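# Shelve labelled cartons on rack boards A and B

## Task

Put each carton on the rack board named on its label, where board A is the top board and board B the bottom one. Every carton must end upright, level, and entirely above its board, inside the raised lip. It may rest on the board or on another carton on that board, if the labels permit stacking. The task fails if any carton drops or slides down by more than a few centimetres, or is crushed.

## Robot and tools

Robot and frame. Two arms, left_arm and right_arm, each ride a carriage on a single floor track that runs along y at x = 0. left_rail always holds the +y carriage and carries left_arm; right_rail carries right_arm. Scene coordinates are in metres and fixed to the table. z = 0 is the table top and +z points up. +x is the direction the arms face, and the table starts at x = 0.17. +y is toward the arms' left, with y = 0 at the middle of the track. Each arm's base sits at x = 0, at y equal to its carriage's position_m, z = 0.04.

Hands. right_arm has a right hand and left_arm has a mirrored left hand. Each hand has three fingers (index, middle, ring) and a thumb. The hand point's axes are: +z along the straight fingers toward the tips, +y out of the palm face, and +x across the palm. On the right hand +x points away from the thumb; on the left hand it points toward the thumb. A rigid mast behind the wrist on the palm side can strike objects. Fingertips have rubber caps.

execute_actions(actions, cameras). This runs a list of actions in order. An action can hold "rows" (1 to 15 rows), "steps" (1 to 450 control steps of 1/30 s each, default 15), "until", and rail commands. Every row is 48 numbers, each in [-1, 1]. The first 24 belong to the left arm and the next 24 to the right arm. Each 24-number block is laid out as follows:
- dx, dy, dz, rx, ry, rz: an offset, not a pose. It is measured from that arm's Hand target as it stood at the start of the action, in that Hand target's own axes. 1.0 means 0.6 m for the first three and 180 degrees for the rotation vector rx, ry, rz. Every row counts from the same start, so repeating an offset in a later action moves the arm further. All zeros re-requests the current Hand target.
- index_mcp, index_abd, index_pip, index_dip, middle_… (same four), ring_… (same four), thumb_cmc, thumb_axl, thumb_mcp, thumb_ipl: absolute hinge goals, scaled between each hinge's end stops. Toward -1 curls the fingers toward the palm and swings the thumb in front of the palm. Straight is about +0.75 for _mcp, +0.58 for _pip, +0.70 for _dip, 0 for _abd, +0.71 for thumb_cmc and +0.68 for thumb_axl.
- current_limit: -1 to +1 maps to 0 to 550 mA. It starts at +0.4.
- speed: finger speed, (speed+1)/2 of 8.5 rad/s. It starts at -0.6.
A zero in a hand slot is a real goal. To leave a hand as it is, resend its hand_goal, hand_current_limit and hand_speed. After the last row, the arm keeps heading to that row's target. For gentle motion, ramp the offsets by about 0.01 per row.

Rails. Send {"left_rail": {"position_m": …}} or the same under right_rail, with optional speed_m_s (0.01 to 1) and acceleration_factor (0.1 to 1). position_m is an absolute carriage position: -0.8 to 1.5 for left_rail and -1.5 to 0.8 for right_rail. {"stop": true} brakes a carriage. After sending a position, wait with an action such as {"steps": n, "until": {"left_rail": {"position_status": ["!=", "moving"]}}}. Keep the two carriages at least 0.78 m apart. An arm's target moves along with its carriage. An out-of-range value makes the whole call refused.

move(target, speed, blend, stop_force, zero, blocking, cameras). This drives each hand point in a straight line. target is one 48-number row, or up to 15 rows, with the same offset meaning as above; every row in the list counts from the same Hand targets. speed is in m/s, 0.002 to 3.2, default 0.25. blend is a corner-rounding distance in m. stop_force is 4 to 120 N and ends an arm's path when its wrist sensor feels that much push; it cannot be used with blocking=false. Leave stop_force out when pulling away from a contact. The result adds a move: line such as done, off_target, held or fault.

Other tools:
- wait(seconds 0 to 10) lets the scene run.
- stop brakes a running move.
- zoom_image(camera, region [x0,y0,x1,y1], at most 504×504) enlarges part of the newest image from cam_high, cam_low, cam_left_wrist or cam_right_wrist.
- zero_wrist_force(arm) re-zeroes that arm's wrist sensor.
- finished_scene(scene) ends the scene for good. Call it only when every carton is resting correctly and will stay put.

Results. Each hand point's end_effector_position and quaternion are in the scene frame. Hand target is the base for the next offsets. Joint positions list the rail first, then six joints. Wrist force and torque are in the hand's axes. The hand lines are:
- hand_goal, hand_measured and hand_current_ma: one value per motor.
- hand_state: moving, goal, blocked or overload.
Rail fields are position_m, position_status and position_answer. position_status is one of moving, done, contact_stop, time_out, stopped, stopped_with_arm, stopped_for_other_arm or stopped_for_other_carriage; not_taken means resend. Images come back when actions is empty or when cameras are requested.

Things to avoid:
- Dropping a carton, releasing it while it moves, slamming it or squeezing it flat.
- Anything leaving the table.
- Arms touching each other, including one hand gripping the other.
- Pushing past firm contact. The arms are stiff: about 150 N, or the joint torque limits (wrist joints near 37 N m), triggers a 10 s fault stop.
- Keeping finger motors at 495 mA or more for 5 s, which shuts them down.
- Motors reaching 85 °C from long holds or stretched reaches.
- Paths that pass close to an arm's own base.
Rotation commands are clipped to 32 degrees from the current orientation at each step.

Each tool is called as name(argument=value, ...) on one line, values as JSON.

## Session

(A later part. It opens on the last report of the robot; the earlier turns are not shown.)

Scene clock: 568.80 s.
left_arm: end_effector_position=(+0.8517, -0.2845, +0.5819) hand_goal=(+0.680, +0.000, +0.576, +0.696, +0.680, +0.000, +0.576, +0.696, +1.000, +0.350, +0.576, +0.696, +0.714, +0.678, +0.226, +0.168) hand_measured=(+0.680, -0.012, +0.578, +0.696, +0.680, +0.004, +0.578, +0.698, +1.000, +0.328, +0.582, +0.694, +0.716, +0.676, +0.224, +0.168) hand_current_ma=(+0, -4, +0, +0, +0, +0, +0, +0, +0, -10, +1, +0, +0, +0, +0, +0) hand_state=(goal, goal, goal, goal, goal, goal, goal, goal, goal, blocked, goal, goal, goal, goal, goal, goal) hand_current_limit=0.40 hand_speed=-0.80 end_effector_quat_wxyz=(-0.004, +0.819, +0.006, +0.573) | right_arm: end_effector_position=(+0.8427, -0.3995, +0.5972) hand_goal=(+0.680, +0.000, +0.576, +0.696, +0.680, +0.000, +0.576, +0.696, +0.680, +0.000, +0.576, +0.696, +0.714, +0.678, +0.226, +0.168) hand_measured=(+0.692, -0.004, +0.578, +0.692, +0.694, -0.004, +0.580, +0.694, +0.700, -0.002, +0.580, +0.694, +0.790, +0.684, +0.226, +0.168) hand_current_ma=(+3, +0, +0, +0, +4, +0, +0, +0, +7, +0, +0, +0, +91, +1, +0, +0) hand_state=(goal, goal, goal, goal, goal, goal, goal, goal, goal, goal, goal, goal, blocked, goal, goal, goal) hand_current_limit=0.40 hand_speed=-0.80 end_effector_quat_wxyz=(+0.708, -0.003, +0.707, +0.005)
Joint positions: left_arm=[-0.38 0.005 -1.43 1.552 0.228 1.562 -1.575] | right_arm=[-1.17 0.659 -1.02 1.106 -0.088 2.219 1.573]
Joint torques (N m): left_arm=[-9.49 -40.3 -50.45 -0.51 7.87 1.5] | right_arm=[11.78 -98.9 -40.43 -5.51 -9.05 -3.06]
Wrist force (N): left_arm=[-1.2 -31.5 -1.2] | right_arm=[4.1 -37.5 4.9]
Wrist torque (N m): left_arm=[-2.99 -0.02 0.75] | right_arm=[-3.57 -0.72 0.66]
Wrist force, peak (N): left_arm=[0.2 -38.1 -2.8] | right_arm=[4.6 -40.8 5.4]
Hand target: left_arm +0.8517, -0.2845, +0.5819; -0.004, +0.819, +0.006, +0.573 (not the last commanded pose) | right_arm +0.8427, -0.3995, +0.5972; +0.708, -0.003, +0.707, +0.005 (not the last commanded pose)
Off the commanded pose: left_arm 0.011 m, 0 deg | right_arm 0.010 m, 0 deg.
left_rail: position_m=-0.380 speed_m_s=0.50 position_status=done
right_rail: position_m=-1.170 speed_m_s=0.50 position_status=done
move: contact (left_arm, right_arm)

move(target=[[0,0.0018,0,0,0,0,0.62,0,0.576,0.696,0.62,0,0.576,0.696,1.0,0.35,0.576,0.696,0.714,0.678,0.226,0.168,0.4,-0.8,0,0.0018,0,0,0,0,0.61,0,0.576,0.696,0.61,0,0.576,0.696,0.61,0,0.576,0.696,0.714,0.678,0.226,0.168,0.4,-0.8],[0.0125,0.0018,-0.0046,0,0,0,0.62,0,0.576,0.696,0.62,0,0.576,0.696,1.0,0.35,0.576,0.696,0.714,0.678,0.226,0.168,0.4,-0.8,-0.0133,0.0018,0,0,0,0,0.61,0,0.576,0.696,0.61,0,0.576,0.696,0.61,0,0.576,0.696,0.714,0.678,0.226,0.168,0.4,-0.8],[0.0023,0.0018,-0.0328,0,0,0,0.62,0,0.576,0.696,0.62,0,0.576,0.696,1.0,0.35,0.576,0.696,0.714,0.678,0.226,0.168,0.4,-0.8,-0.0133,0.0018,-0.03,0,0,0,0.61,0,0.576,0.696,0.61,0,0.576,0.696,0.61,0,0.576,0.696,0.714,0.678,0.226,0.168,0.4,-0.8]], speed=[0.003,0.02,0.02], cameras=["cam_high","cam_low"])

zoom_image(camera="cam_high", region=[10, 90, 110, 165])

Scene clock: 573.23 s.
left_arm: end_effector_position=(+0.8337, -0.2859, +0.5900) hand_goal=(+0.620, +0.000, +0.576, +0.696, +0.620, +0.000, +0.576, +0.696, +1.000, +0.350, +0.576, +0.696, +0.714, +0.678, +0.226, +0.168) hand_measured=(+0.666, -0.012, +0.586, +0.696, +0.674, +0.000, +0.586, +0.698, +1.000, +0.330, +0.582, +0.694, +0.716, +0.676, +0.224, +0.168) hand_current_ma=(+50, -4, +3, +0, +69, +0, +3, +0, +0, -9, +1, +0, +0, +0, +0, +0) hand_state=(blocked, goal, goal, goal, blocked, goal, goal, goal, goal, blocked, goal, goal, goal, goal, goal, goal) hand_current_limit=0.40 hand_speed=-0.80 end_effector_quat_wxyz=(-0.004, +0.819, +0.006, +0.573) | right_arm: end_effector_position=(+0.8248, -0.3987, +0.6051) hand_goal=(+0.610, +0.000, +0.576, +0.696, +0.610, +0.000, +0.576, +0.696, +0.610, +0.000, +0.576, +0.696, +0.714, +0.678, +0.226, +0.168) hand_measured=(+0.686, +0.000, +0.592, +0.692, +0.688, +0.000, +0.594, +0.692, +0.694, +0.000, +0.594, +0.694, +0.816, +0.692, +0.226, +0.168) hand_current_ma=(+100, +0, +5, +0, +107, +0, +6, +0, +122, +0, +5, +0, +162, +5, +0, +0) hand_state=(blocked, goal, goal, goal, blocked, goal, goal, goal, blocked, goal, goal, goal, blocked, goal, goal, goal) hand_current_limit=0.40 hand_speed=-0.80 end_effector_quat_wxyz=(+0.708, -0.003, +0.707, +0.005)
Joint positions: left_arm=[-0.38 0.003 -1.462 1.574 0.238 1.56 -1.575] | right_arm=[-1.17 0.672 -1.042 1.126 -0.086 2.232 1.573]
Joint torques (N m): left_arm=[-72.01 -64.53 -39.5 -6.19 6.25 -2.71] | right_arm=[67.21 -91.91 -48.43 -10.67 -6.65 -3.09]
Wrist force (N): left_arm=[-8.4 -74.0 -0.5] | right_arm=[7.5 -76.7 6.8]
Wrist torque (N m): left_arm=[-6.43 0.52 1.22] | right_arm=[-5.98 -0.46 -0.22]
Wrist force, peak (N): left_arm=[-9.0 -74.0 -0.3] | right_arm=[7.7 -76.9 6.8]
Hand target: left_arm +0.8337, -0.2859, +0.5900; -0.004, +0.819, +0.006, +0.573 | right_arm +0.8247, -0.3987, +0.6051; +0.708, -0.003, +0.707, +0.005
Off the commanded pose: left_arm 0.000 m, 0 deg | right_arm 0.000 m, 0 deg.
left_rail: position_m=-0.380 speed_m_s=0.50 position_status=done
right_rail: position_m=-1.170 speed_m_s=0.50 position_status=done
move: done
Images, in order (width x height): cam_high 672x504, cam_low 672x504.

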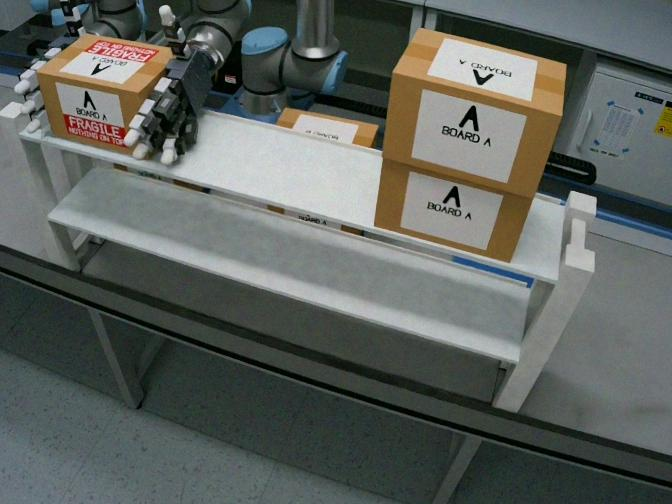

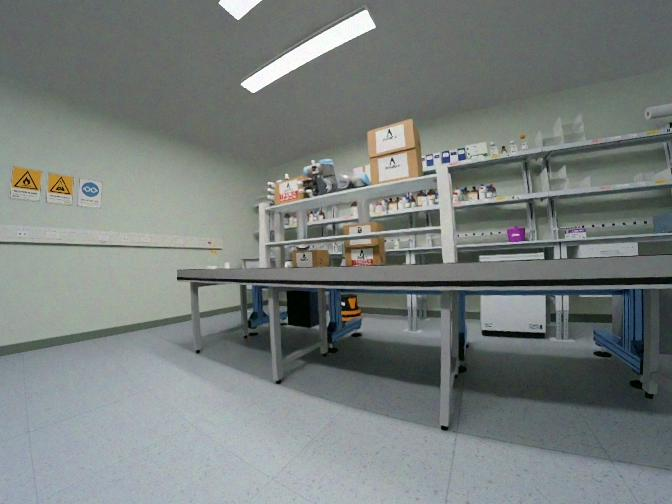

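Scaled by 5.040 from the camera's 672x504 image, which has a finer 960x720 frame.

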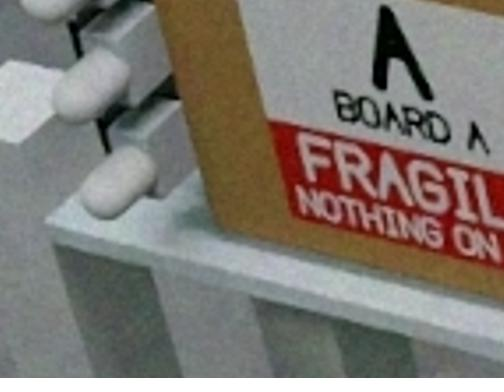

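move(target=[-0.0219,0,0.0080,0,0,0,0.62,0,0.576,0.696,0.62,0,0.576,0.696,1.0,0.35,0.576,0.696,0.714,0.678,0.226,0.168,0.4,-0.8,0.0233,0,0,0,0,0,0.61,0,0.576,0.696,0.61,0,0.576,0.696,0.61,0,0.576,0.696,0.714,0.678,0.226,0.168,0.4,-0.8], speed=0.006, stop_force=10)

move(target=[[0,-0.03,0,0,0,0,0.68,0,0.576,0.696,0.68,0,0.576,0.696,1.0,0.35,0.576,0.696,0.714,0.678,0.226,0.168,0.4,-0.8,0,-0.03,0,0,0,0,0.68,0,0.576,0.696,0.68,0,0.576,0.696,0.68,0,0.576,0.696,0.714,0.678,0.226,0.168,0.4,-0.8]], speed=0.01, cameras=["cam_high"])

zoom_image(camera="cam_high", region=[20, 35, 188, 161])

Scene clock: 576.83 s.
left_arm: end_effector_position=(+0.8337, -0.2859, +0.5819) hand_goal=(+0.620, +0.000, +0.576, +0.696, +0.620, +0.000, +0.576, +0.696, +1.000, +0.350, +0.576, +0.696, +0.714, +0.678, +0.226, +0.168) hand_measured=(+0.666, -0.010, +0.586, +0.696, +0.674, +0.002, +0.590, +0.698, +1.000, +0.330, +0.582, +0.694, +0.716, +0.676, +0.224, +0.168) hand_current_ma=(+50, -2, +3, +0, +69, +0, +6, +0, +0, -9, +1, +0, +0, +0, +0, +0) hand_state=(blocked, goal, goal, goal, blocked, goal, goal, goal, goal, blocked, goal, goal, goal, goal, goal, goal) hand_current_limit=0.40 hand_speed=-0.80 end_effector_quat_wxyz=(-0.004, +0.819, +0.006, +0.573) | right_arm: end_effector_position=(+0.8247, -0.3986, +0.5950) hand_goal=(+0.610, +0.000, +0.576, +0.696, +0.610, +0.000, +0.576, +0.696, +0.610, +0.000, +0.576, +0.696, +0.714, +0.678, +0.226, +0.168) hand_measured=(+0.686, +0.010, +0.600, +0.690, +0.688, +0.010, +0.598, +0.692, +0.694, +0.008, +0.594, +0.694, +0.838, +0.692, +0.226, +0.168) hand_current_ma=(+100, +1, +9, -1, +107, +1, +8, +0, +122, +1, +5, +0, +240, +5, +0, +0) hand_state=(blocked, goal, blocked, goal, blocked, goal, blocked, goal, blocked, goal, goal, goal, blocked, goal, goal, goal) hand_current_limit=0.40 hand_speed=-0.80 end_effector_quat_wxyz=(+0.708, -0.003, +0.707, +0.005)
Joint positions: left_arm=[-0.38 0.003 -1.46 1.586 0.224 1.56 -1.575] | right_arm=[-1.17 0.672 -1.04 1.141 -0.103 2.232 1.573]
Joint torques (N m): left_arm=[-45.99 -53.25 -50.88 1.64 6.2 -2.07] | right_arm=[60.07 -74.37 -58.19 -1.66 -6.79 -3.81]
Wrist force (N): left_arm=[-2.7 -61.7 -4.2] | right_arm=[-0.7 -67.4 6.8]
Wrist torque (N m): left_arm=[-4.77 0.25 1.39] | right_arm=[-4.69 -0.96 0.10]
Wrist force, peak (N): left_arm=[-8.0 -75.2 -0.5] | right_arm=[7.4 -77.8 7.0]
Hand target: left_arm +0.8337, -0.2859, +0.5819; -0.004, +0.819, +0.006, +0.573 (not the last commanded pose) | right_arm +0.8247, -0.3986, +0.5950; +0.708, -0.003, +0.707, +0.005 (not the last commanded pose)
Off the commanded pose: left_arm 0.006 m, 0 deg | right_arm 0.004 m, 0 deg.
left_rail: position_m=-0.380 speed_m_s=0.50 position_status=done
right_rail: position_m=-1.170 speed_m_s=0.50 position_status=done
move: contact (left_arm, right_arm)

Scene clock: 578.90 s.
left_arm: end_effector_position=(+0.8334, -0.2679, +0.5819) hand_goal=(+0.680, +0.000, +0.576, +0.696, +0.680, +0.000, +0.576, +0.696, +1.000, +0.350, +0.576, +0.696, +0.714, +0.678, +0.226, +0.168) hand_measured=(+0.678, -0.010, +0.580, +0.696, +0.678, +0.002, +0.578, +0.698, +1.000, +0.330, +0.582, +0.694, +0.716, +0.676, +0.224, +0.168) hand_current_ma=(+0, -2, +0, +0, +0, +0, +0, +0, +0, -9, +1, +0, +0, +0, +0, +0) hand_state=(goal, goal, goal, goal, goal, goal, goal, goal, goal, blocked, goal, goal, goal, goal, goal, goal) hand_current_limit=0.40 hand_speed=-0.80 end_effector_quat_wxyz=(-0.004, +0.819, +0.006, +0.573) | right_arm: end_effector_position=(+0.8249, -0.4165, +0.5950) hand_goal=(+0.680, +0.000, +0.576, +0.696, +0.680, +0.000, +0.576, +0.696, +0.680, +0.000, +0.576, +0.696, +0.714, +0.678, +0.226, +0.168) hand_measured=(+0.684, -0.002, +0.580, +0.692, +0.682, -0.002, +0.578, +0.694, +0.684, -0.002, +0.578, +0.694, +0.718, +0.680, +0.226, +0.168) hand_current_ma=(+0, +0, +0, +0, +0, +0, +0, +0, +0, +0, +0, +0, +0, +0, +0, +0) hand_state=(goal, goal, goal, goal, goal, goal, goal, goal, goal, goal, goal, goal, goal, goal, goal, goal) hand_current_limit=0.40 hand_speed=-0.80 end_effector_quat_wxyz=(+0.708, -0.003, +0.707, +0.005)
Joint positions: left_arm=[-0.38 0.033 -1.451 1.577 0.225 1.588 -1.565] | right_arm=[-1.17 0.656 -1.064 1.178 -0.116 2.216 1.573]
Joint torques (N m): left_arm=[13.32 -37.61 -49.88 2.34 2.96 1.74] | right_arm=[-13.96 -98.31 -34.6 -3.64 -3.17 2.66]
Wrist force (N): left_arm=[0.5 1.3 -0.5] | right_arm=[-2.3 -5.7 2.9]
Wrist torque (N m): left_arm=[0.33 -0.17 0.20] | right_arm=[-1.10 0.03 -0.52]
Wrist force, peak (N): left_arm=[-2.9 -62.4 -2.7] | right_arm=[0.0 -66.7 7.0]
Hand target: left_arm +0.8334, -0.2679, +0.5819; -0.004, +0.819, +0.006, +0.573 | right_arm +0.8249, -0.4166, +0.5950; +0.708, -0.003, +0.707, +0.005
Off the commanded pose: left_arm 0.000 m, 0 deg | right_arm 0.000 m, 0 deg.
left_rail: position_m=-0.380 speed_m_s=0.50 position_status=done
right_rail: position_m=-1.170 speed_m_s=0.50 position_status=done
move: done
Images, in order (width x height): cam_high 672x504.

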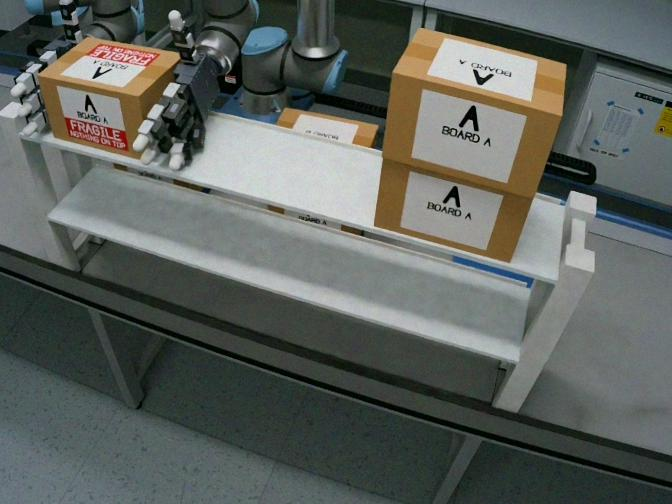

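Scaled by 3.000 from the camera's 672x504 image, which has a finer 960x720 frame.

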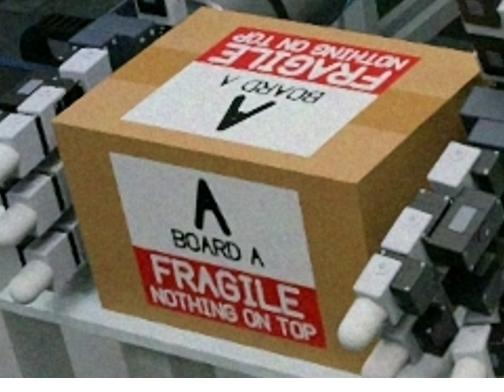

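move(target=[[0,-0.01,0,0,0,0,0.68,0,0.576,0.696,0.68,0,0.576,0.696,1.0,0.35,0.576,0.696,0.714,0.678,0.226,0.168,0.4,-0.8,0,-0.01,0,0,0,0,0.68,0,0.576,0.696,0.68,0,0.576,0.696,0.68,0,0.576,0.696,0.714,0.678,0.226,0.168,0.4,-0.8],[-0.1397,-0.015,-0.4814,0,0,0,0.68,0,0.576,0.696,0.68,0,0.576,0.696,1.0,0.35,0.576,0.696,0.714,0.678,0.226,0.168,0.4,-0.8,-0.0333,-0.015,-0.5,0,0,0,0.68,0,0.576,0.696,0.68,0,0.576,0.696,0.68,0,0.576,0.696,0.714,0.678,0.226,0.168,0.4,-0.8]], speed=[0.02,0.15], cameras=["cam_high","cam_low"])

zoom_image(camera="cam_high", region=[20, 35, 220, 185])

zoom_image(camera="cam_high", region=[110, 150, 410, 290])

zoom_image(camera="cam_low", region=[250, 200, 450, 280])

Scene clock: 583.27 s.
left_arm: end_effector_position=(+0.5333, -0.2631, +0.6023) hand_goal=(+0.680, +0.000, +0.576, +0.696, +0.680, +0.000, +0.576, +0.696, +1.000, +0.350, +0.576, +0.696, +0.714, +0.678, +0.226, +0.168) hand_measured=(+0.678, -0.010, +0.580, +0.696, +0.678, +0.002, +0.578, +0.698, +1.000, +0.330, +0.582, +0.694, +0.716, +0.676, +0.224, +0.168) hand_current_ma=(+0, -2, +0, +0, +0, +0, +0, +0, +0, -9, +1, +0, +0, +0, +0, +0) hand_state=(goal, goal, goal, goal, goal, goal, goal, goal, goal, blocked, goal, goal, goal, goal, goal, goal) hand_current_limit=0.40 hand_speed=-0.80 end_effector_quat_wxyz=(-0.004, +0.819, +0.006, +0.573) | right_arm: end_effector_position=(+0.5251, -0.4290, +0.6145) hand_goal=(+0.680, +0.000, +0.576, +0.696, +0.680, +0.000, +0.576, +0.696, +0.680, +0.000, +0.576, +0.696, +0.714, +0.678, +0.226, +0.168) hand_measured=(+0.682, -0.002, +0.578, +0.692, +0.682, -0.002, +0.578, +0.694, +0.682, -0.002, +0.578, +0.694, +0.718, +0.680, +0.226, +0.168) hand_current_ma=(+0, +0, +0, +0, +0, +0, +0, +0, +0, +0, +0, +0, +0, +0, +0, +0) hand_state=(goal, goal, goal, goal, goal, goal, goal, goal, goal, goal, goal, goal, goal, goal, goal, goal) hand_current_limit=0.40 hand_speed=-0.80 end_effector_quat_wxyz=(+0.708, -0.003, +0.707, +0.005)
Joint positions: left_arm=[-0.38 0.081 -1.942 1.966 0.327 1.634 -1.548] | right_arm=[-1.17 0.919 -1.361 1.553 -0.194 2.478 1.572]
Joint torques (N m): left_arm=[14.76 -20.82 -34.61 2.55 2.81 2.4] | right_arm=[11.92 -73.45 -33.48 -3.38 3.82 -2.84]
Wrist force (N): left_arm=[0.3 1.5 -0.5] | right_arm=[-2.6 -6.1 3.0]
Wrist torque (N m): left_arm=[0.38 -0.16 -0.09] | right_arm=[-1.16 0.05 -0.55]
Wrist force, peak (N): left_arm=[0.4 1.5 1.3] | right_arm=[-2.5 -6.5 4.6]
Hand target: left_arm +0.5333, -0.2631, +0.6023; -0.004, +0.819, +0.006, +0.573 | right_arm +0.5250, -0.4290, +0.6145; +0.708, -0.003, +0.707, +0.005
Off the commanded pose: left_arm 0.000 m, 0 deg | right_arm 0.000 m, 0 deg.
left_rail: position_m=-0.380 speed_m_s=0.50 position_status=done
right_rail: position_m=-1.170 speed_m_s=0.50 position_status=done
move: done
Images, in order (width x height): cam_high 672x504, cam_low 672x504.

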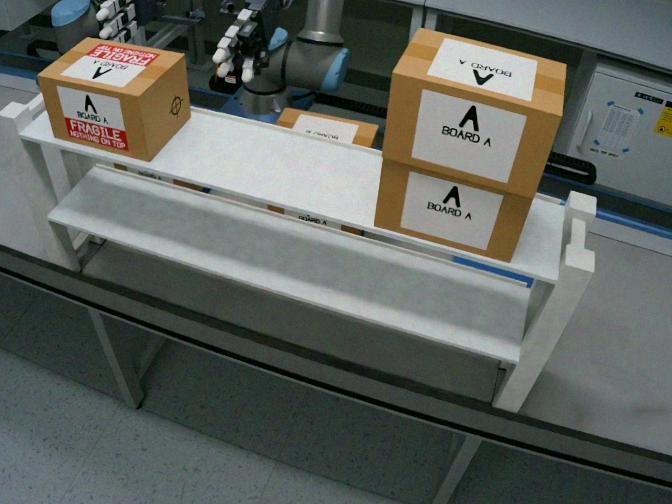

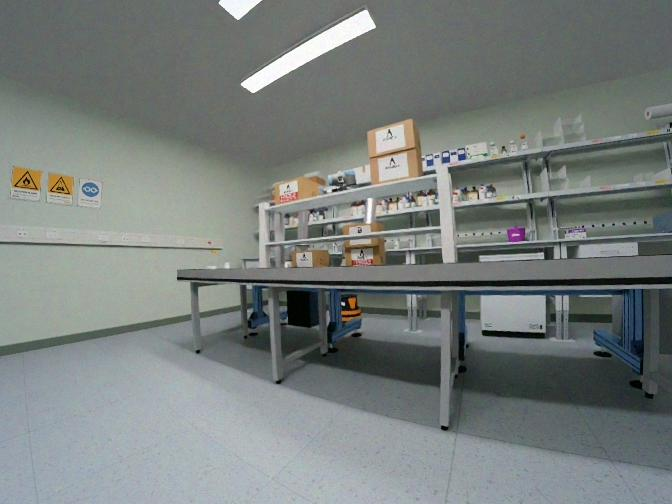

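Scaled by 2.520 from the camera's 672x504 image, which has a finer 960x720 frame.

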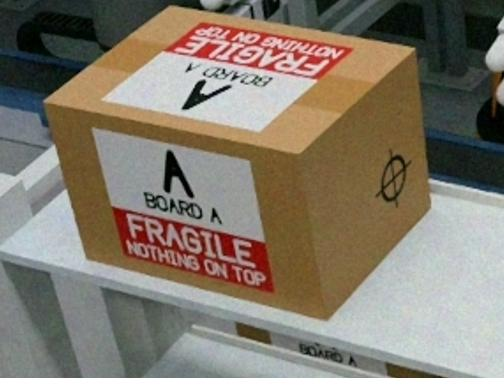

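Scaled by 1.680 from the camera's 672x504 image, which has a finer 960x720 frame.

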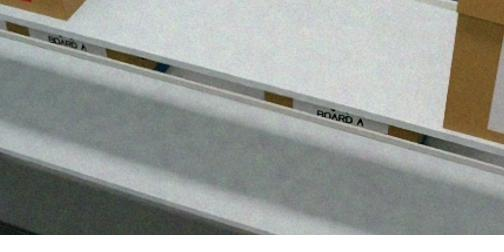

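Scaled by 2.520 from the camera's 672x504 image, which has a finer 960x720 frame.

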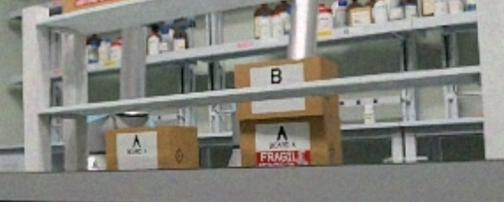

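execute_actions(actions=[], cameras=["cam_high","cam_low"])

Scene clock: 597.37 s.
left_arm: end_effector_position=(+0.5333, -0.2631, +0.6023) hand_goal=(+0.680, +0.000, +0.576, +0.696, +0.680, +0.000, +0.576, +0.696, +1.000, +0.350, +0.576, +0.696, +0.714, +0.678, +0.226, +0.168) hand_measured=(+0.678, -0.010, +0.580, +0.696, +0.678, +0.002, +0.578, +0.698, +1.000, +0.330, +0.582, +0.694, +0.716, +0.676, +0.224, +0.168) hand_current_ma=(+0, -2, +0, +0, +0, +0, +0, +0, +0, -9, +1, +0, +0, +0, +0, +0) hand_state=(goal, goal, goal, goal, goal, goal, goal, goal, goal, blocked, goal, goal, goal, goal, goal, goal) hand_current_limit=0.40 hand_speed=-0.80 end_effector_quat_wxyz=(-0.004, +0.819, +0.006, +0.573) | right_arm: end_effector_position=(+0.5250, -0.4290, +0.6145) hand_goal=(+0.680, +0.000, +0.576, +0.696, +0.680, +0.000, +0.576, +0.696, +0.680, +0.000, +0.576, +0.696, +0.714, +0.678, +0.226, +0.168) hand_measured=(+0.682, -0.002, +0.578, +0.692, +0.682, -0.002, +0.578, +0.694, +0.682, -0.002, +0.578, +0.694, +0.718, +0.680, +0.226, +0.168) hand_current_ma=(+0, +0, +0, +0, +0, +0, +0, +0, +0, +0, +0, +0, +0, +0, +0, +0) hand_state=(goal, goal, goal, goal, goal, goal, goal, goal, goal, goal, goal, goal, goal, goal, goal, goal) hand_current_limit=0.40 hand_speed=-0.80 end_effector_quat_wxyz=(+0.708, -0.003, +0.707, +0.005)
Joint positions: left_arm=[-0.38 0.081 -1.942 1.966 0.327 1.634 -1.548] | right_arm=[-1.17 0.919 -1.361 1.553 -0.194 2.479 1.572]
Joint velocities: within noise
Joint torques (N m): left_arm=[14.06 -21.37 -32.65 2.43 2.89 2.49] | right_arm=[11.66 -73.48 -33.91 -3.5 3.63 -2.72]
Motor temperatures (°C): left_arm=[29 23 29 30 35 32] | right_arm=[26 24 28 34 32 33]
Wrist force (N): left_arm=[0.1 1.2 -0.1] | right_arm=[-2.2 -6.1 3.4]
Wrist torque (N m): left_arm=[0.31 -0.13 -0.09] | right_arm=[-1.20 -0.02 -0.52]
Wrist force, peak (N): left_arm=[0.4 1.6 -0.6] | right_arm=[-2.5 -6.4 3.4]
Hand target: left_arm +0.5333, -0.2631, +0.6023; -0.004, +0.819, +0.006, +0.573 | right_arm +0.5250, -0.4290, +0.6145; +0.708, -0.003, +0.707, +0.005
Off the commanded pose: left_arm 0.000 m, 0 deg | right_arm 0.000 m, 0 deg.
left_rail: position_m=-0.380 speed_m_s=0.50 position_status=done
right_rail: position_m=-1.170 speed_m_s=0.50 position_status=done
Images, in order (width x height): cam_high 672x504, cam_low 672x504.

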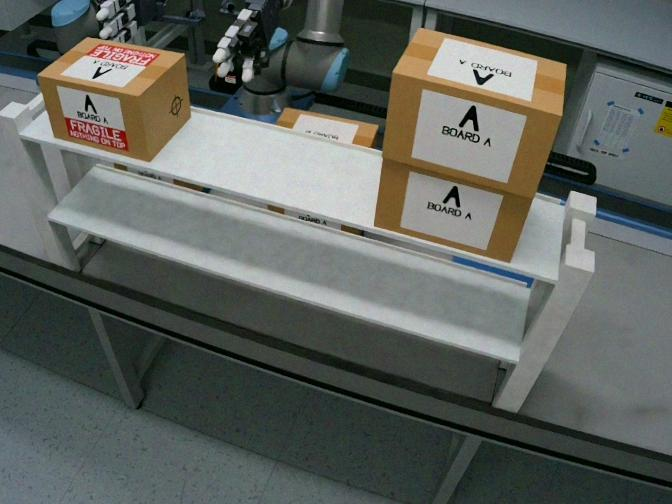

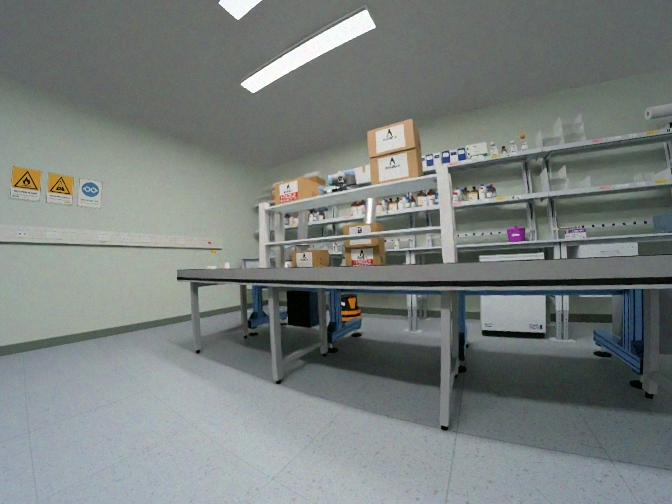

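zoom_image(camera="cam_high", region=[0, 80, 300, 300])

zoom_image(camera="cam_high", region=[300, 180, 620, 420])

zoom_image(camera="cam_low", region=[240, 110, 480, 290])

Scaled by 1.680 from the camera's 672x504 image, which has a finer 960x720 frame.

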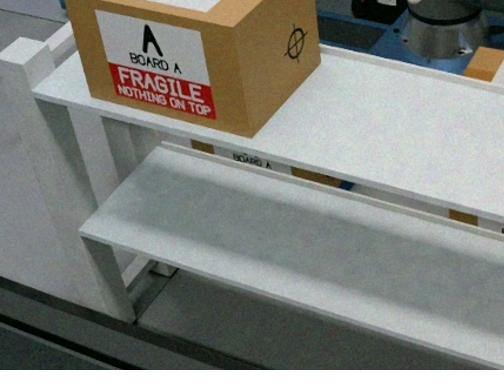

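Scaled by 1.575 from the camera's 672x504 image, which has a finer 960x720 frame.

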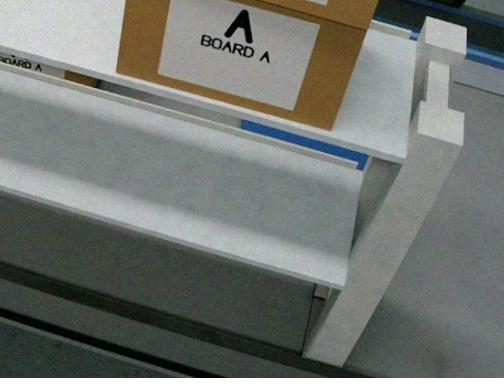

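Scaled by 2.100 from the camera's 672x504 image, which has a finer 960x720 frame.

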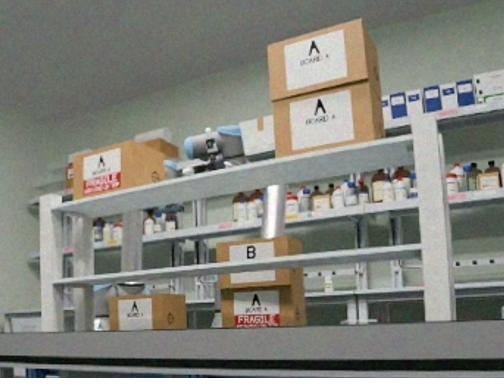

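execute_actions(actions=[{"left_rail":{"position_m":0.06},"steps":150,"until":{"left_rail":{"position_status":["!=","moving"]}}},{"right_rail":{"position_m":-0.74},"steps":150,"until":{"right_rail":{"position_status":["!=","moving"]}}}], cameras=["cam_high"])

Scene clock: 611.17 s.
left_arm: end_effector_position=(+0.5333, -0.2631, +0.6023) hand_goal=(+0.680, +0.000, +0.576, +0.696, +0.680, +0.000, +0.576, +0.696, +1.000, +0.350, +0.576, +0.696, +0.714, +0.678, +0.226, +0.168) hand_measured=(+0.678, -0.010, +0.580, +0.696, +0.678, +0.002, +0.578, +0.698, +1.000, +0.330, +0.582, +0.694, +0.716, +0.676, +0.224, +0.168) hand_current_ma=(+0, -2, +0, +0, +0, +0, +0, +0, +0, -9, +1, +0, +0, +0, +0, +0) hand_state=(goal, goal, goal, goal, goal, goal, goal, goal, goal, blocked, goal, goal, goal, goal, goal, goal) hand_current_limit=0.40 hand_speed=-0.80 end_effector_quat_wxyz=(-0.004, +0.819, +0.006, +0.573) | right_arm: end_effector_position=(+0.5250, -0.4290, +0.6145) hand_goal=(+0.680, +0.000, +0.576, +0.696, +0.680, +0.000, +0.576, +0.696, +0.680, +0.000, +0.576, +0.696, +0.714, +0.678, +0.226, +0.168) hand_measured=(+0.682, -0.002, +0.578, +0.692, +0.682, -0.002, +0.578, +0.694, +0.682, -0.002, +0.578, +0.694, +0.718, +0.680, +0.226, +0.168) hand_current_ma=(+0, +0, +0, +0, +0, +0, +0, +0, +0, +0, +0, +0, +0, +0, +0, +0) hand_state=(goal, goal, goal, goal, goal, goal, goal, goal, goal, goal, goal, goal, goal, goal, goal, goal) hand_current_limit=0.40 hand_speed=-0.80 end_effector_quat_wxyz=(+0.708, -0.003, +0.707, +0.005)
Joint positions: left_arm=[-0.38 0.081 -1.942 1.966 0.327 1.634 -1.548] | right_arm=[-1.17 0.919 -1.361 1.553 -0.194 2.479 1.572]
Joint torques (N m): left_arm=[15.23 -23.14 -32.98 2.48 2.87 2.53] | right_arm=[12.59 -72.85 -33.7 -3.5 3.72 -2.92]
Wrist force (N): left_arm=[0.4 1.2 -0.3] | right_arm=[-2.0 -6.6 2.9]
Wrist torque (N m): left_arm=[0.32 -0.18 -0.06] | right_arm=[-1.23 -0.03 -0.51]
Wrist force, peak (N): left_arm=[0.4 1.7 -0.3] | right_arm=[-2.5 -6.3 3.5]
Hand target: left_arm +0.5333, -0.2631, +0.6023; -0.004, +0.819, +0.006, +0.573 | right_arm +0.5250, -0.4290, +0.6145; +0.708, -0.003, +0.707, +0.005
Off the commanded pose: left_arm 0.000 m, 0 deg | right_arm 0.000 m, 0 deg.
left_rail: position_m=-0.380 speed_m_s=0.50 position_status=stopped_for_other_arm position_answer=taken
right_rail: position_m=-1.170 speed_m_s=0.50 position_status=stopped_for_other_arm position_answer=taken
Images, in order (width x height): cam_high 672x504.

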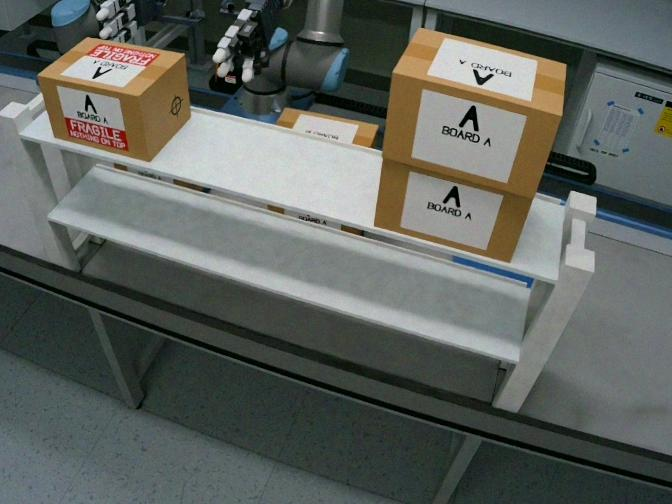

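move(target=[0,-0.25,0,0,0,0, 0.68,0,0.576,0.696,0.68,0,0.576,0.696,1.0,0.35,0.576,0.696,0.78,0.678,-0.79,0.168,0.4,-0.8, 0,-0.2,0,0,0,0, 0.68,0,0.576,0.696,0.68,0,0.576,0.696,0.68,0,0.576,0.696,0.78,0.678,-0.79,0.168,0.4,-0.8], speed=0.15)

execute_actions(actions=[{"left_rail":{"position_m":0.06},"steps":150,"until":{"left_rail":{"position_status":["!=","moving"]}}},{"right_rail":{"position_m":-0.74},"steps":150,"until":{"right_rail":{"position_status":["!=","moving"]}}}], cameras=["cam_high","cam_left_wrist","cam_right_wrist"])

Scene clock: 614.07 s.
left_arm: end_effector_position=(+0.5311, -0.1132, +0.6022) hand_goal=(+0.680, +0.000, +0.576, +0.696, +0.680, +0.000, +0.576, +0.696, +1.000, +0.350, +0.576, +0.696, +0.780, +0.678, -0.790, +0.168) hand_measured=(+0.678, -0.010, +0.578, +0.696, +0.678, +0.002, +0.578, +0.698, +1.000, +0.330, +0.582, +0.694, +0.764, +0.684, -0.662, +0.168) hand_current_ma=(+0, -2, +0, +0, +0, +0, +0, +0, +0, -9, +1, +0, -8, +1, +384, +0) hand_state=(goal, goal, goal, goal, goal, goal, goal, goal, goal, blocked, goal, goal, goal, goal, blocked, goal) hand_current_limit=0.40 hand_speed=-0.80 end_effector_quat_wxyz=(-0.004, +0.819, +0.006, +0.573) | right_arm: end_effector_position=(+0.5263, -0.5490, +0.6141) hand_goal=(+0.680, +0.000, +0.576, +0.696, +0.680, +0.000, +0.576, +0.696, +0.680, +0.000, +0.576, +0.696, +0.780, +0.678, -0.790, +0.168) hand_measured=(+0.682, -0.002, +0.578, +0.692, +0.682, -0.002, +0.578, +0.694, +0.682, -0.002, +0.578, +0.694, +0.760, +0.686, -0.668, +0.168) hand_current_ma=(+0, +0, +0, +0, +0, +0, +0, +0, +0, +0, +0, +0, -7, +2, +370, +0) hand_state=(goal, goal, goal, goal, goal, goal, goal, goal, goal, goal, goal, goal, goal, goal, blocked, goal) hand_current_limit=0.40 hand_speed=-0.80 end_effector_quat_wxyz=(+0.708, -0.003, +0.707, +0.005)
Joint positions: left_arm=[-0.38 0.482 -1.743 1.827 0.304 2.008 -1.4] | right_arm=[-1.17 0.793 -1.541 1.757 -0.218 2.353 1.572]
Joint torques (N m): left_arm=[14.98 -12.07 -49.79 2.36 3 2.69] | right_arm=[-13.79 -57.81 -33.97 -3.81 -3.35 -2.54]
Wrist force (N): left_arm=[0.7 1.5 -0.3] | right_arm=[-2.1 -6.4 2.9]
Wrist torque (N m): left_arm=[0.34 -0.17 -0.06] | right_arm=[-1.20 0.01 -0.50]
Wrist force, peak (N): left_arm=[0.3 2.5 -0.5] | right_arm=[-2.3 -7.3 2.8]
Hand target: left_arm +0.5311, -0.1132, +0.6022; -0.004, +0.819, +0.006, +0.573 | right_arm +0.5263, -0.5490, +0.6141; +0.708, -0.003, +0.707, +0.005
Off the commanded pose: left_arm 0.000 m, 0 deg | right_arm 0.000 m, 0 deg.
left_rail: position_m=-0.380 speed_m_s=0.50 position_status=stopped_for_other_arm position_answer=taken
right_rail: position_m=-1.170 speed_m_s=0.50 position_status=stopped_for_other_arm position_answer=taken
move: done

Scene clock: 618.37 s.
left_arm: end_effector_position=(+0.5311, +0.3268, +0.6022) hand_goal=(+0.680, +0.000, +0.576, +0.696, +0.680, +0.000, +0.576, +0.696, +1.000, +0.350, +0.576, +0.696, +0.780, +0.678, -0.790, +0.168) hand_measured=(+0.678, -0.010, +0.578, +0.696, +0.678, +0.002, +0.578, +0.698, +1.000, +0.330, +0.582, +0.694, +0.764, +0.684, -0.662, +0.168) hand_current_ma=(+0, -2, +0, +0, +0, +0, +0, +0, +0, -9, +1, +0, -8, +1, +385, +0) hand_state=(goal, goal, goal, goal, goal, goal, goal, goal, goal, blocked, goal, goal, goal, goal, blocked, goal) hand_current_limit=0.40 hand_speed=-0.80 end_effector_quat_wxyz=(-0.004, +0.819, +0.006, +0.573) | right_arm: end_effector_position=(+0.5263, -0.1190, +0.6141) hand_goal=(+0.680, +0.000, +0.576, +0.696, +0.680, +0.000, +0.576, +0.696, +0.680, +0.000, +0.576, +0.696, +0.780, +0.678, -0.790, +0.168) hand_measured=(+0.682, -0.002, +0.578, +0.692, +0.682, -0.002, +0.578, +0.694, +0.682, -0.002, +0.578, +0.694, +0.760, +0.686, -0.668, +0.168) hand_current_ma=(+0, +0, +0, +0, +0, +0, +0, +0, +0, +0, +0, +0, -7, +2, +370, +0) hand_state=(goal, goal, goal, goal, goal, goal, goal, goal, goal, goal, goal, goal, goal, goal, blocked, goal) hand_current_limit=0.40 hand_speed=-0.80 end_effector_quat_wxyz=(+0.708, -0.003, +0.707, +0.005)
Joint positions: left_arm=[0.06 0.482 -1.743 1.827 0.304 2.008 -1.4] | right_arm=[-0.74 0.793 -1.541 1.757 -0.218 2.353 1.572]
Joint torques (N m): left_arm=[3.32 -33.36 -42.28 2.48 -0.95 2.51] | right_arm=[-6.04 -35.21 -47.87 -2.58 -1.9 -2.6]
Wrist force (N): left_arm=[0.6 1.6 -0.6] | right_arm=[-2.3 -6.1 3.0]
Wrist torque (N m): left_arm=[0.38 -0.16 -0.08] | right_arm=[-1.17 0.04 -0.51]
Wrist force, peak (N): left_arm=[0.4 2.5 -0.7] | right_arm=[-2.2 -7.5 2.5]
Hand target: left_arm +0.5311, +0.3268, +0.6022; -0.004, +0.819, +0.006, +0.573 | right_arm +0.5263, -0.1190, +0.6141; +0.708, -0.003, +0.707, +0.005
Off the commanded pose: left_arm 0.000 m, 0 deg | right_arm 0.000 m, 0 deg.
left_rail: position_m=0.060 speed_m_s=0.50 position_status=done
right_rail: position_m=-0.740 speed_m_s=0.50 position_status=done
Images, in order (width x height): cam_high 672x504, cam_left_wrist 672x504, cam_right_wrist 672x504.

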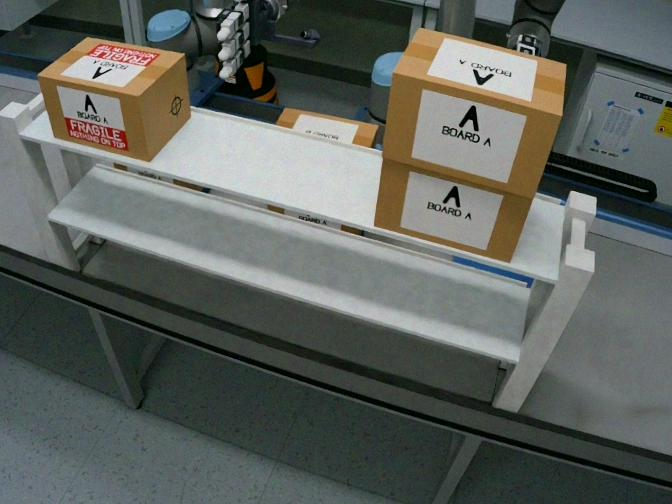

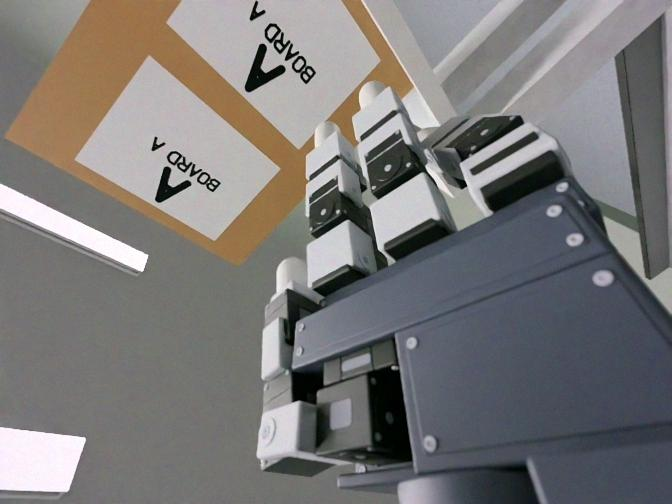

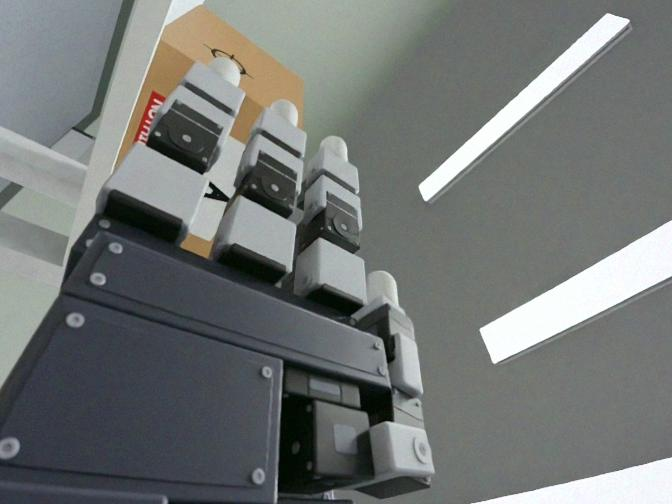

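execute_actions(actions=[{"rows":[[0,0,0,0,0,0, 0.68,0,0.576,0.696,0.68,0,0.576,0.696,1.0,0.35,0.576,0.696,0.78,0.678,-0.64,0.005,0.4,-0.8, 0,0,0,0,0,0, 0.68,0,0.576,0.696,0.68,0,0.576,0.696,1.0,0.35,0.576,0.696,0.78,0.678,-0.64,0.005,0.4,-0.8]],"steps":30}], cameras=["cam_low","cam_right_wrist"])

zoom_image(camera="cam_low", region=[250, 190, 330, 280])

zoom_image(camera="cam_low", region=[400, 150, 480, 280])

Scene clock: 625.13 s.
left_arm: end_effector_position=(+0.5311, +0.3268, +0.6022) hand_goal=(+0.680, +0.000, +0.576, +0.696, +0.680, +0.000, +0.576, +0.696, +1.000, +0.350, +0.576, +0.696, +0.780, +0.678, -0.640, +0.006) hand_measured=(+0.678, -0.010, +0.578, +0.696, +0.678, +0.002, +0.578, +0.698, +1.000, +0.330, +0.582, +0.694, +0.768, +0.680, -0.638, +0.008) hand_current_ma=(+0, -2, +0, +0, +0, +0, +0, +0, +0, -9, +1, +0, -4, +0, +0, +0) hand_state=(goal, goal, goal, goal, goal, goal, goal, goal, goal, blocked, goal, goal, goal, goal, goal, goal) hand_current_limit=0.40 hand_speed=-0.80 end_effector_quat_wxyz=(-0.004, +0.819, +0.006, +0.573) | right_arm: end_effector_position=(+0.5263, -0.1190, +0.6141) hand_goal=(+0.680, +0.000, +0.576, +0.696, +0.680, +0.000, +0.576, +0.696, +1.000, +0.350, +0.576, +0.696, +0.780, +0.678, -0.640, +0.006) hand_measured=(+0.682, -0.002, +0.578, +0.692, +0.678, +0.004, +0.578, +0.694, +1.000, +0.326, +0.576, +0.694, +0.768, +0.682, -0.640, +0.006) hand_current_ma=(+0, +0, +0, +0, +0, +0, +0, +0, +0, -7, +0, +0, -3, +0, +0, +0) hand_state=(goal, goal, goal, goal, goal, goal, goal, goal, goal, blocked, goal, goal, goal, goal, goal, goal) hand_current_limit=0.40 hand_speed=-0.80 end_effector_quat_wxyz=(+0.708, -0.003, +0.707, +0.005)
Joint positions: left_arm=[0.06 0.482 -1.743 1.827 0.304 2.008 -1.4] | right_arm=[-0.74 0.793 -1.541 1.757 -0.218 2.353 1.572]
Joint torques (N m): left_arm=[-8.67 -33.17 -35.18 2.44 -1.37 2.13] | right_arm=[5.42 -35.6 -50.34 -0.15 2 -2.41]
Wrist force (N): left_arm=[0.4 1.7 -0.4] | right_arm=[-2.1 -6.8 2.7]
Wrist torque (N m): left_arm=[0.38 -0.13 -0.10] | right_arm=[-1.24 0.01 -0.48]
Wrist force, peak (N): left_arm=[0.8 2.0 -0.6] | right_arm=[-2.3 -6.9 3.1]
Hand target: left_arm +0.5311, +0.3268, +0.6022; -0.004, +0.819, +0.006, +0.573 | right_arm +0.5263, -0.1190, +0.6141; +0.708, -0.003, +0.707, +0.005
Off the commanded pose: left_arm 0.000 m, 0 deg | right_arm 0.000 m, 0 deg.
left_rail: position_m=0.060 speed_m_s=0.50 position_status=done
right_rail: position_m=-0.740 speed_m_s=0.50 position_status=done
Images, in order (width x height): cam_low 672x504, cam_right_wrist 672x504.

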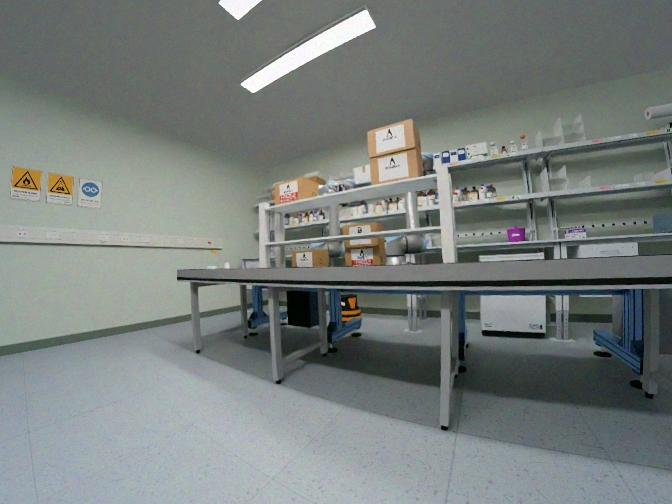

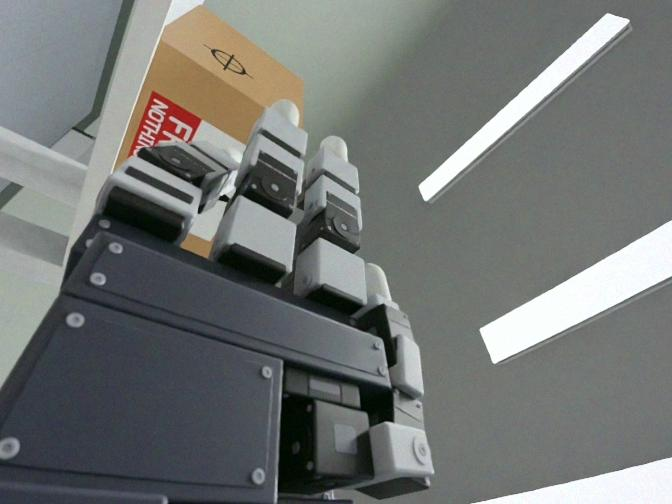

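Scaled by 5.600 from the camera's 672x504 image, which has a finer 960x720 frame.

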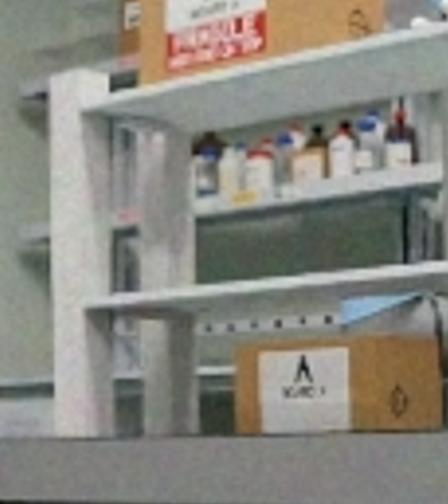

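Scaled by 3.877 from the camera's 672x504 image, which has a finer 960x720 frame.

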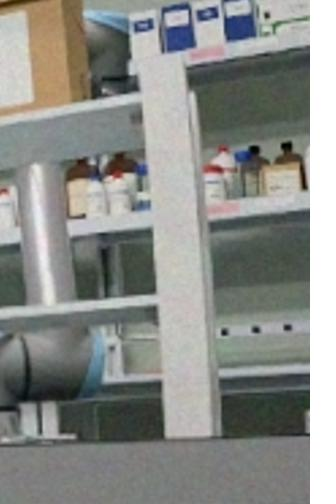

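move(target=[[-0.3525,0.2602,0.0162,0.0047,0,-0.0017, 0.68,0,0.576,0.696,0.68,0,0.576,0.696,1.0,0.35,0.576,0.696,0.78,0.678,-0.64,0.005,0.4,-0.8, 0.3234,-0.0502,-0.1273,-0.0058,0.1111,0, 0.68,0,0.576,0.696,0.68,0,0.576,0.696,1.0,0.35,0.576,0.696,0.78,0.678,-0.64,0.005,0.4,-0.8],[-0.5388,0.3502,0.1623,0.0047,0,-0.0017, 0.68,0,0.576,0.696,0.68,0,0.576,0.696,1.0,0.35,0.576,0.696,0.78,0.678,-0.64,0.005,0.4,-0.8, 0.5817,0.0377,-0.0178,-0.0058,0.1111,0, 0.68,0,0.576,0.696,0.68,0,0.576,0.696,1.0,0.35,0.576,0.696,0.78,0.678,-0.64,0.005,0.4,-0.8]], speed=0.14, blend=[0.03,0], cameras=["cam_high","cam_left_wrist","cam_right_wrist"])

Scene clock: 632.80 s.
left_arm: end_effector_position=(+0.5147, +0.1163, +0.2653) hand_goal=(+0.680, +0.000, +0.576, +0.696, +0.680, +0.000, +0.576, +0.696, +1.000, +0.350, +0.576, +0.696, +0.780, +0.678, -0.640, +0.006) hand_measured=(+0.678, -0.010, +0.578, +0.696, +0.678, +0.002, +0.578, +0.698, +1.000, +0.330, +0.582, +0.694, +0.768, +0.680, -0.638, +0.008) hand_current_ma=(+0, -2, +0, +0, +0, +0, +0, +0, +0, -9, +1, +0, -4, +0, +0, +0) hand_state=(goal, goal, goal, goal, goal, goal, goal, goal, goal, blocked, goal, goal, goal, goal, goal, goal) hand_current_limit=0.40 hand_speed=-0.80 end_effector_quat_wxyz=(-0.008, +0.819, +0.012, +0.573) | right_arm: end_effector_position=(+0.5159, -0.0955, +0.2652) hand_goal=(+0.680, +0.000, +0.576, +0.696, +0.680, +0.000, +0.576, +0.696, +1.000, +0.350, +0.576, +0.696, +0.780, +0.678, -0.640, +0.006) hand_measured=(+0.682, -0.002, +0.578, +0.692, +0.678, +0.004, +0.578, +0.694, +1.000, +0.328, +0.576, +0.694, +0.768, +0.682, -0.640, +0.006) hand_current_ma=(+0, +0, +0, +0, +0, +0, +0, +0, +0, -7, +0, +0, -3, +0, +0, +0) hand_state=(goal, goal, goal, goal, goal, goal, goal, goal, goal, blocked, goal, goal, goal, goal, goal, goal) hand_current_limit=0.40 hand_speed=-0.80 end_effector_quat_wxyz=(+0.574, -0.010, +0.819, +0.011)
Joint positions: left_arm=[0.06 -0.153 -1.8 2.519 -0.364 1.399 -1.635] | right_arm=[-0.74 0.818 -1.226 1.915 -0.215 2.299 1.906]
Joint torques (N m): left_arm=[-21.59 0.62 -22.66 -3.57 -3.15 -2.41] | right_arm=[-14.35 -48.37 -41.23 -1.38 -2.39 -2.49]
Wrist force (N): left_arm=[0.7 1.5 -0.5] | right_arm=[-2.0 -6.2 2.6]
Wrist torque (N m): left_arm=[0.35 -0.19 0.21] | right_arm=[-1.10 0.03 -0.61]
Wrist force, peak (N): left_arm=[0.6 2.0 -0.5] | right_arm=[-3.5 -6.6 3.2]
Hand target: left_arm +0.5147, +0.1163, +0.2653; -0.008, +0.819, +0.012, +0.573 | right_arm +0.5159, -0.0955, +0.2652; +0.574, -0.010, +0.819, +0.011
Off the commanded pose: left_arm 0.000 m, 0 deg | right_arm 0.000 m, 0 deg.
left_rail: position_m=0.060 speed_m_s=0.50 position_status=done
right_rail: position_m=-0.740 speed_m_s=0.50 position_status=done
move: done
Images, in order (width x height): cam_high 672x504, cam_left_wrist 672x504, cam_right_wrist 672x504.

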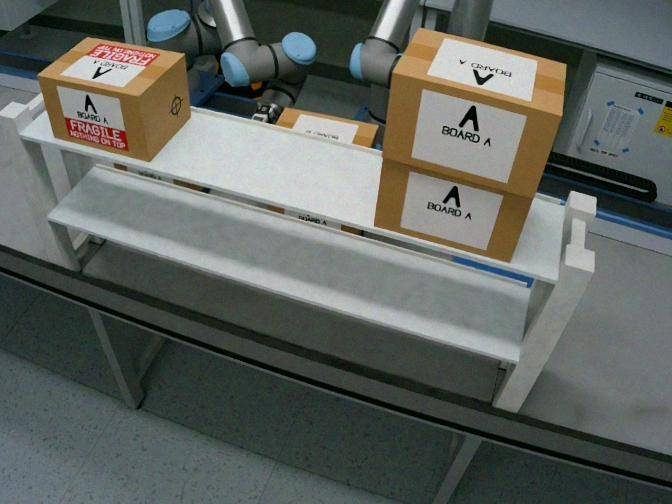

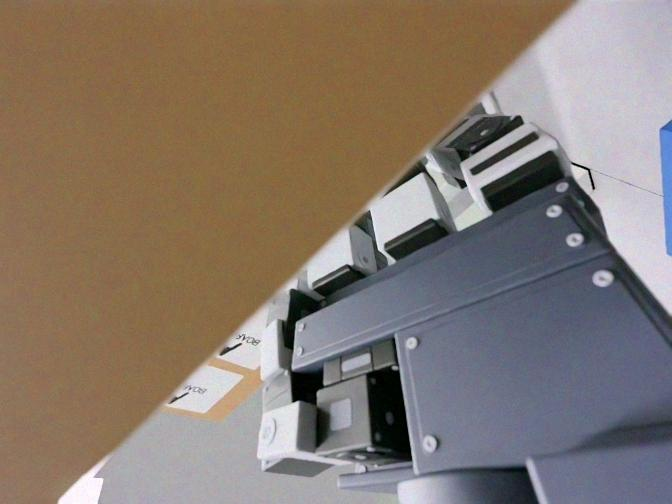

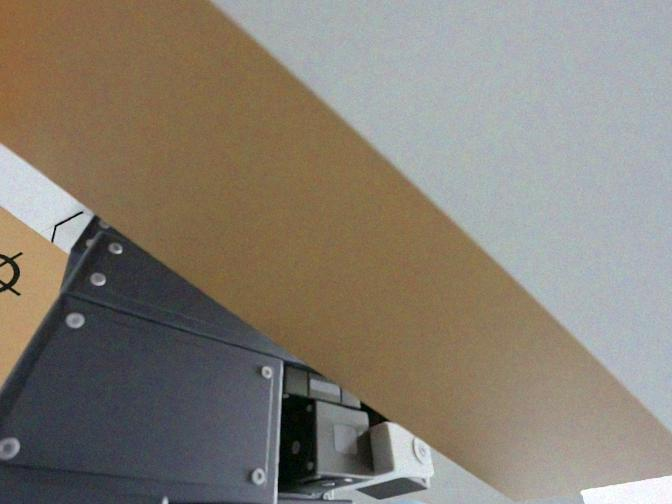

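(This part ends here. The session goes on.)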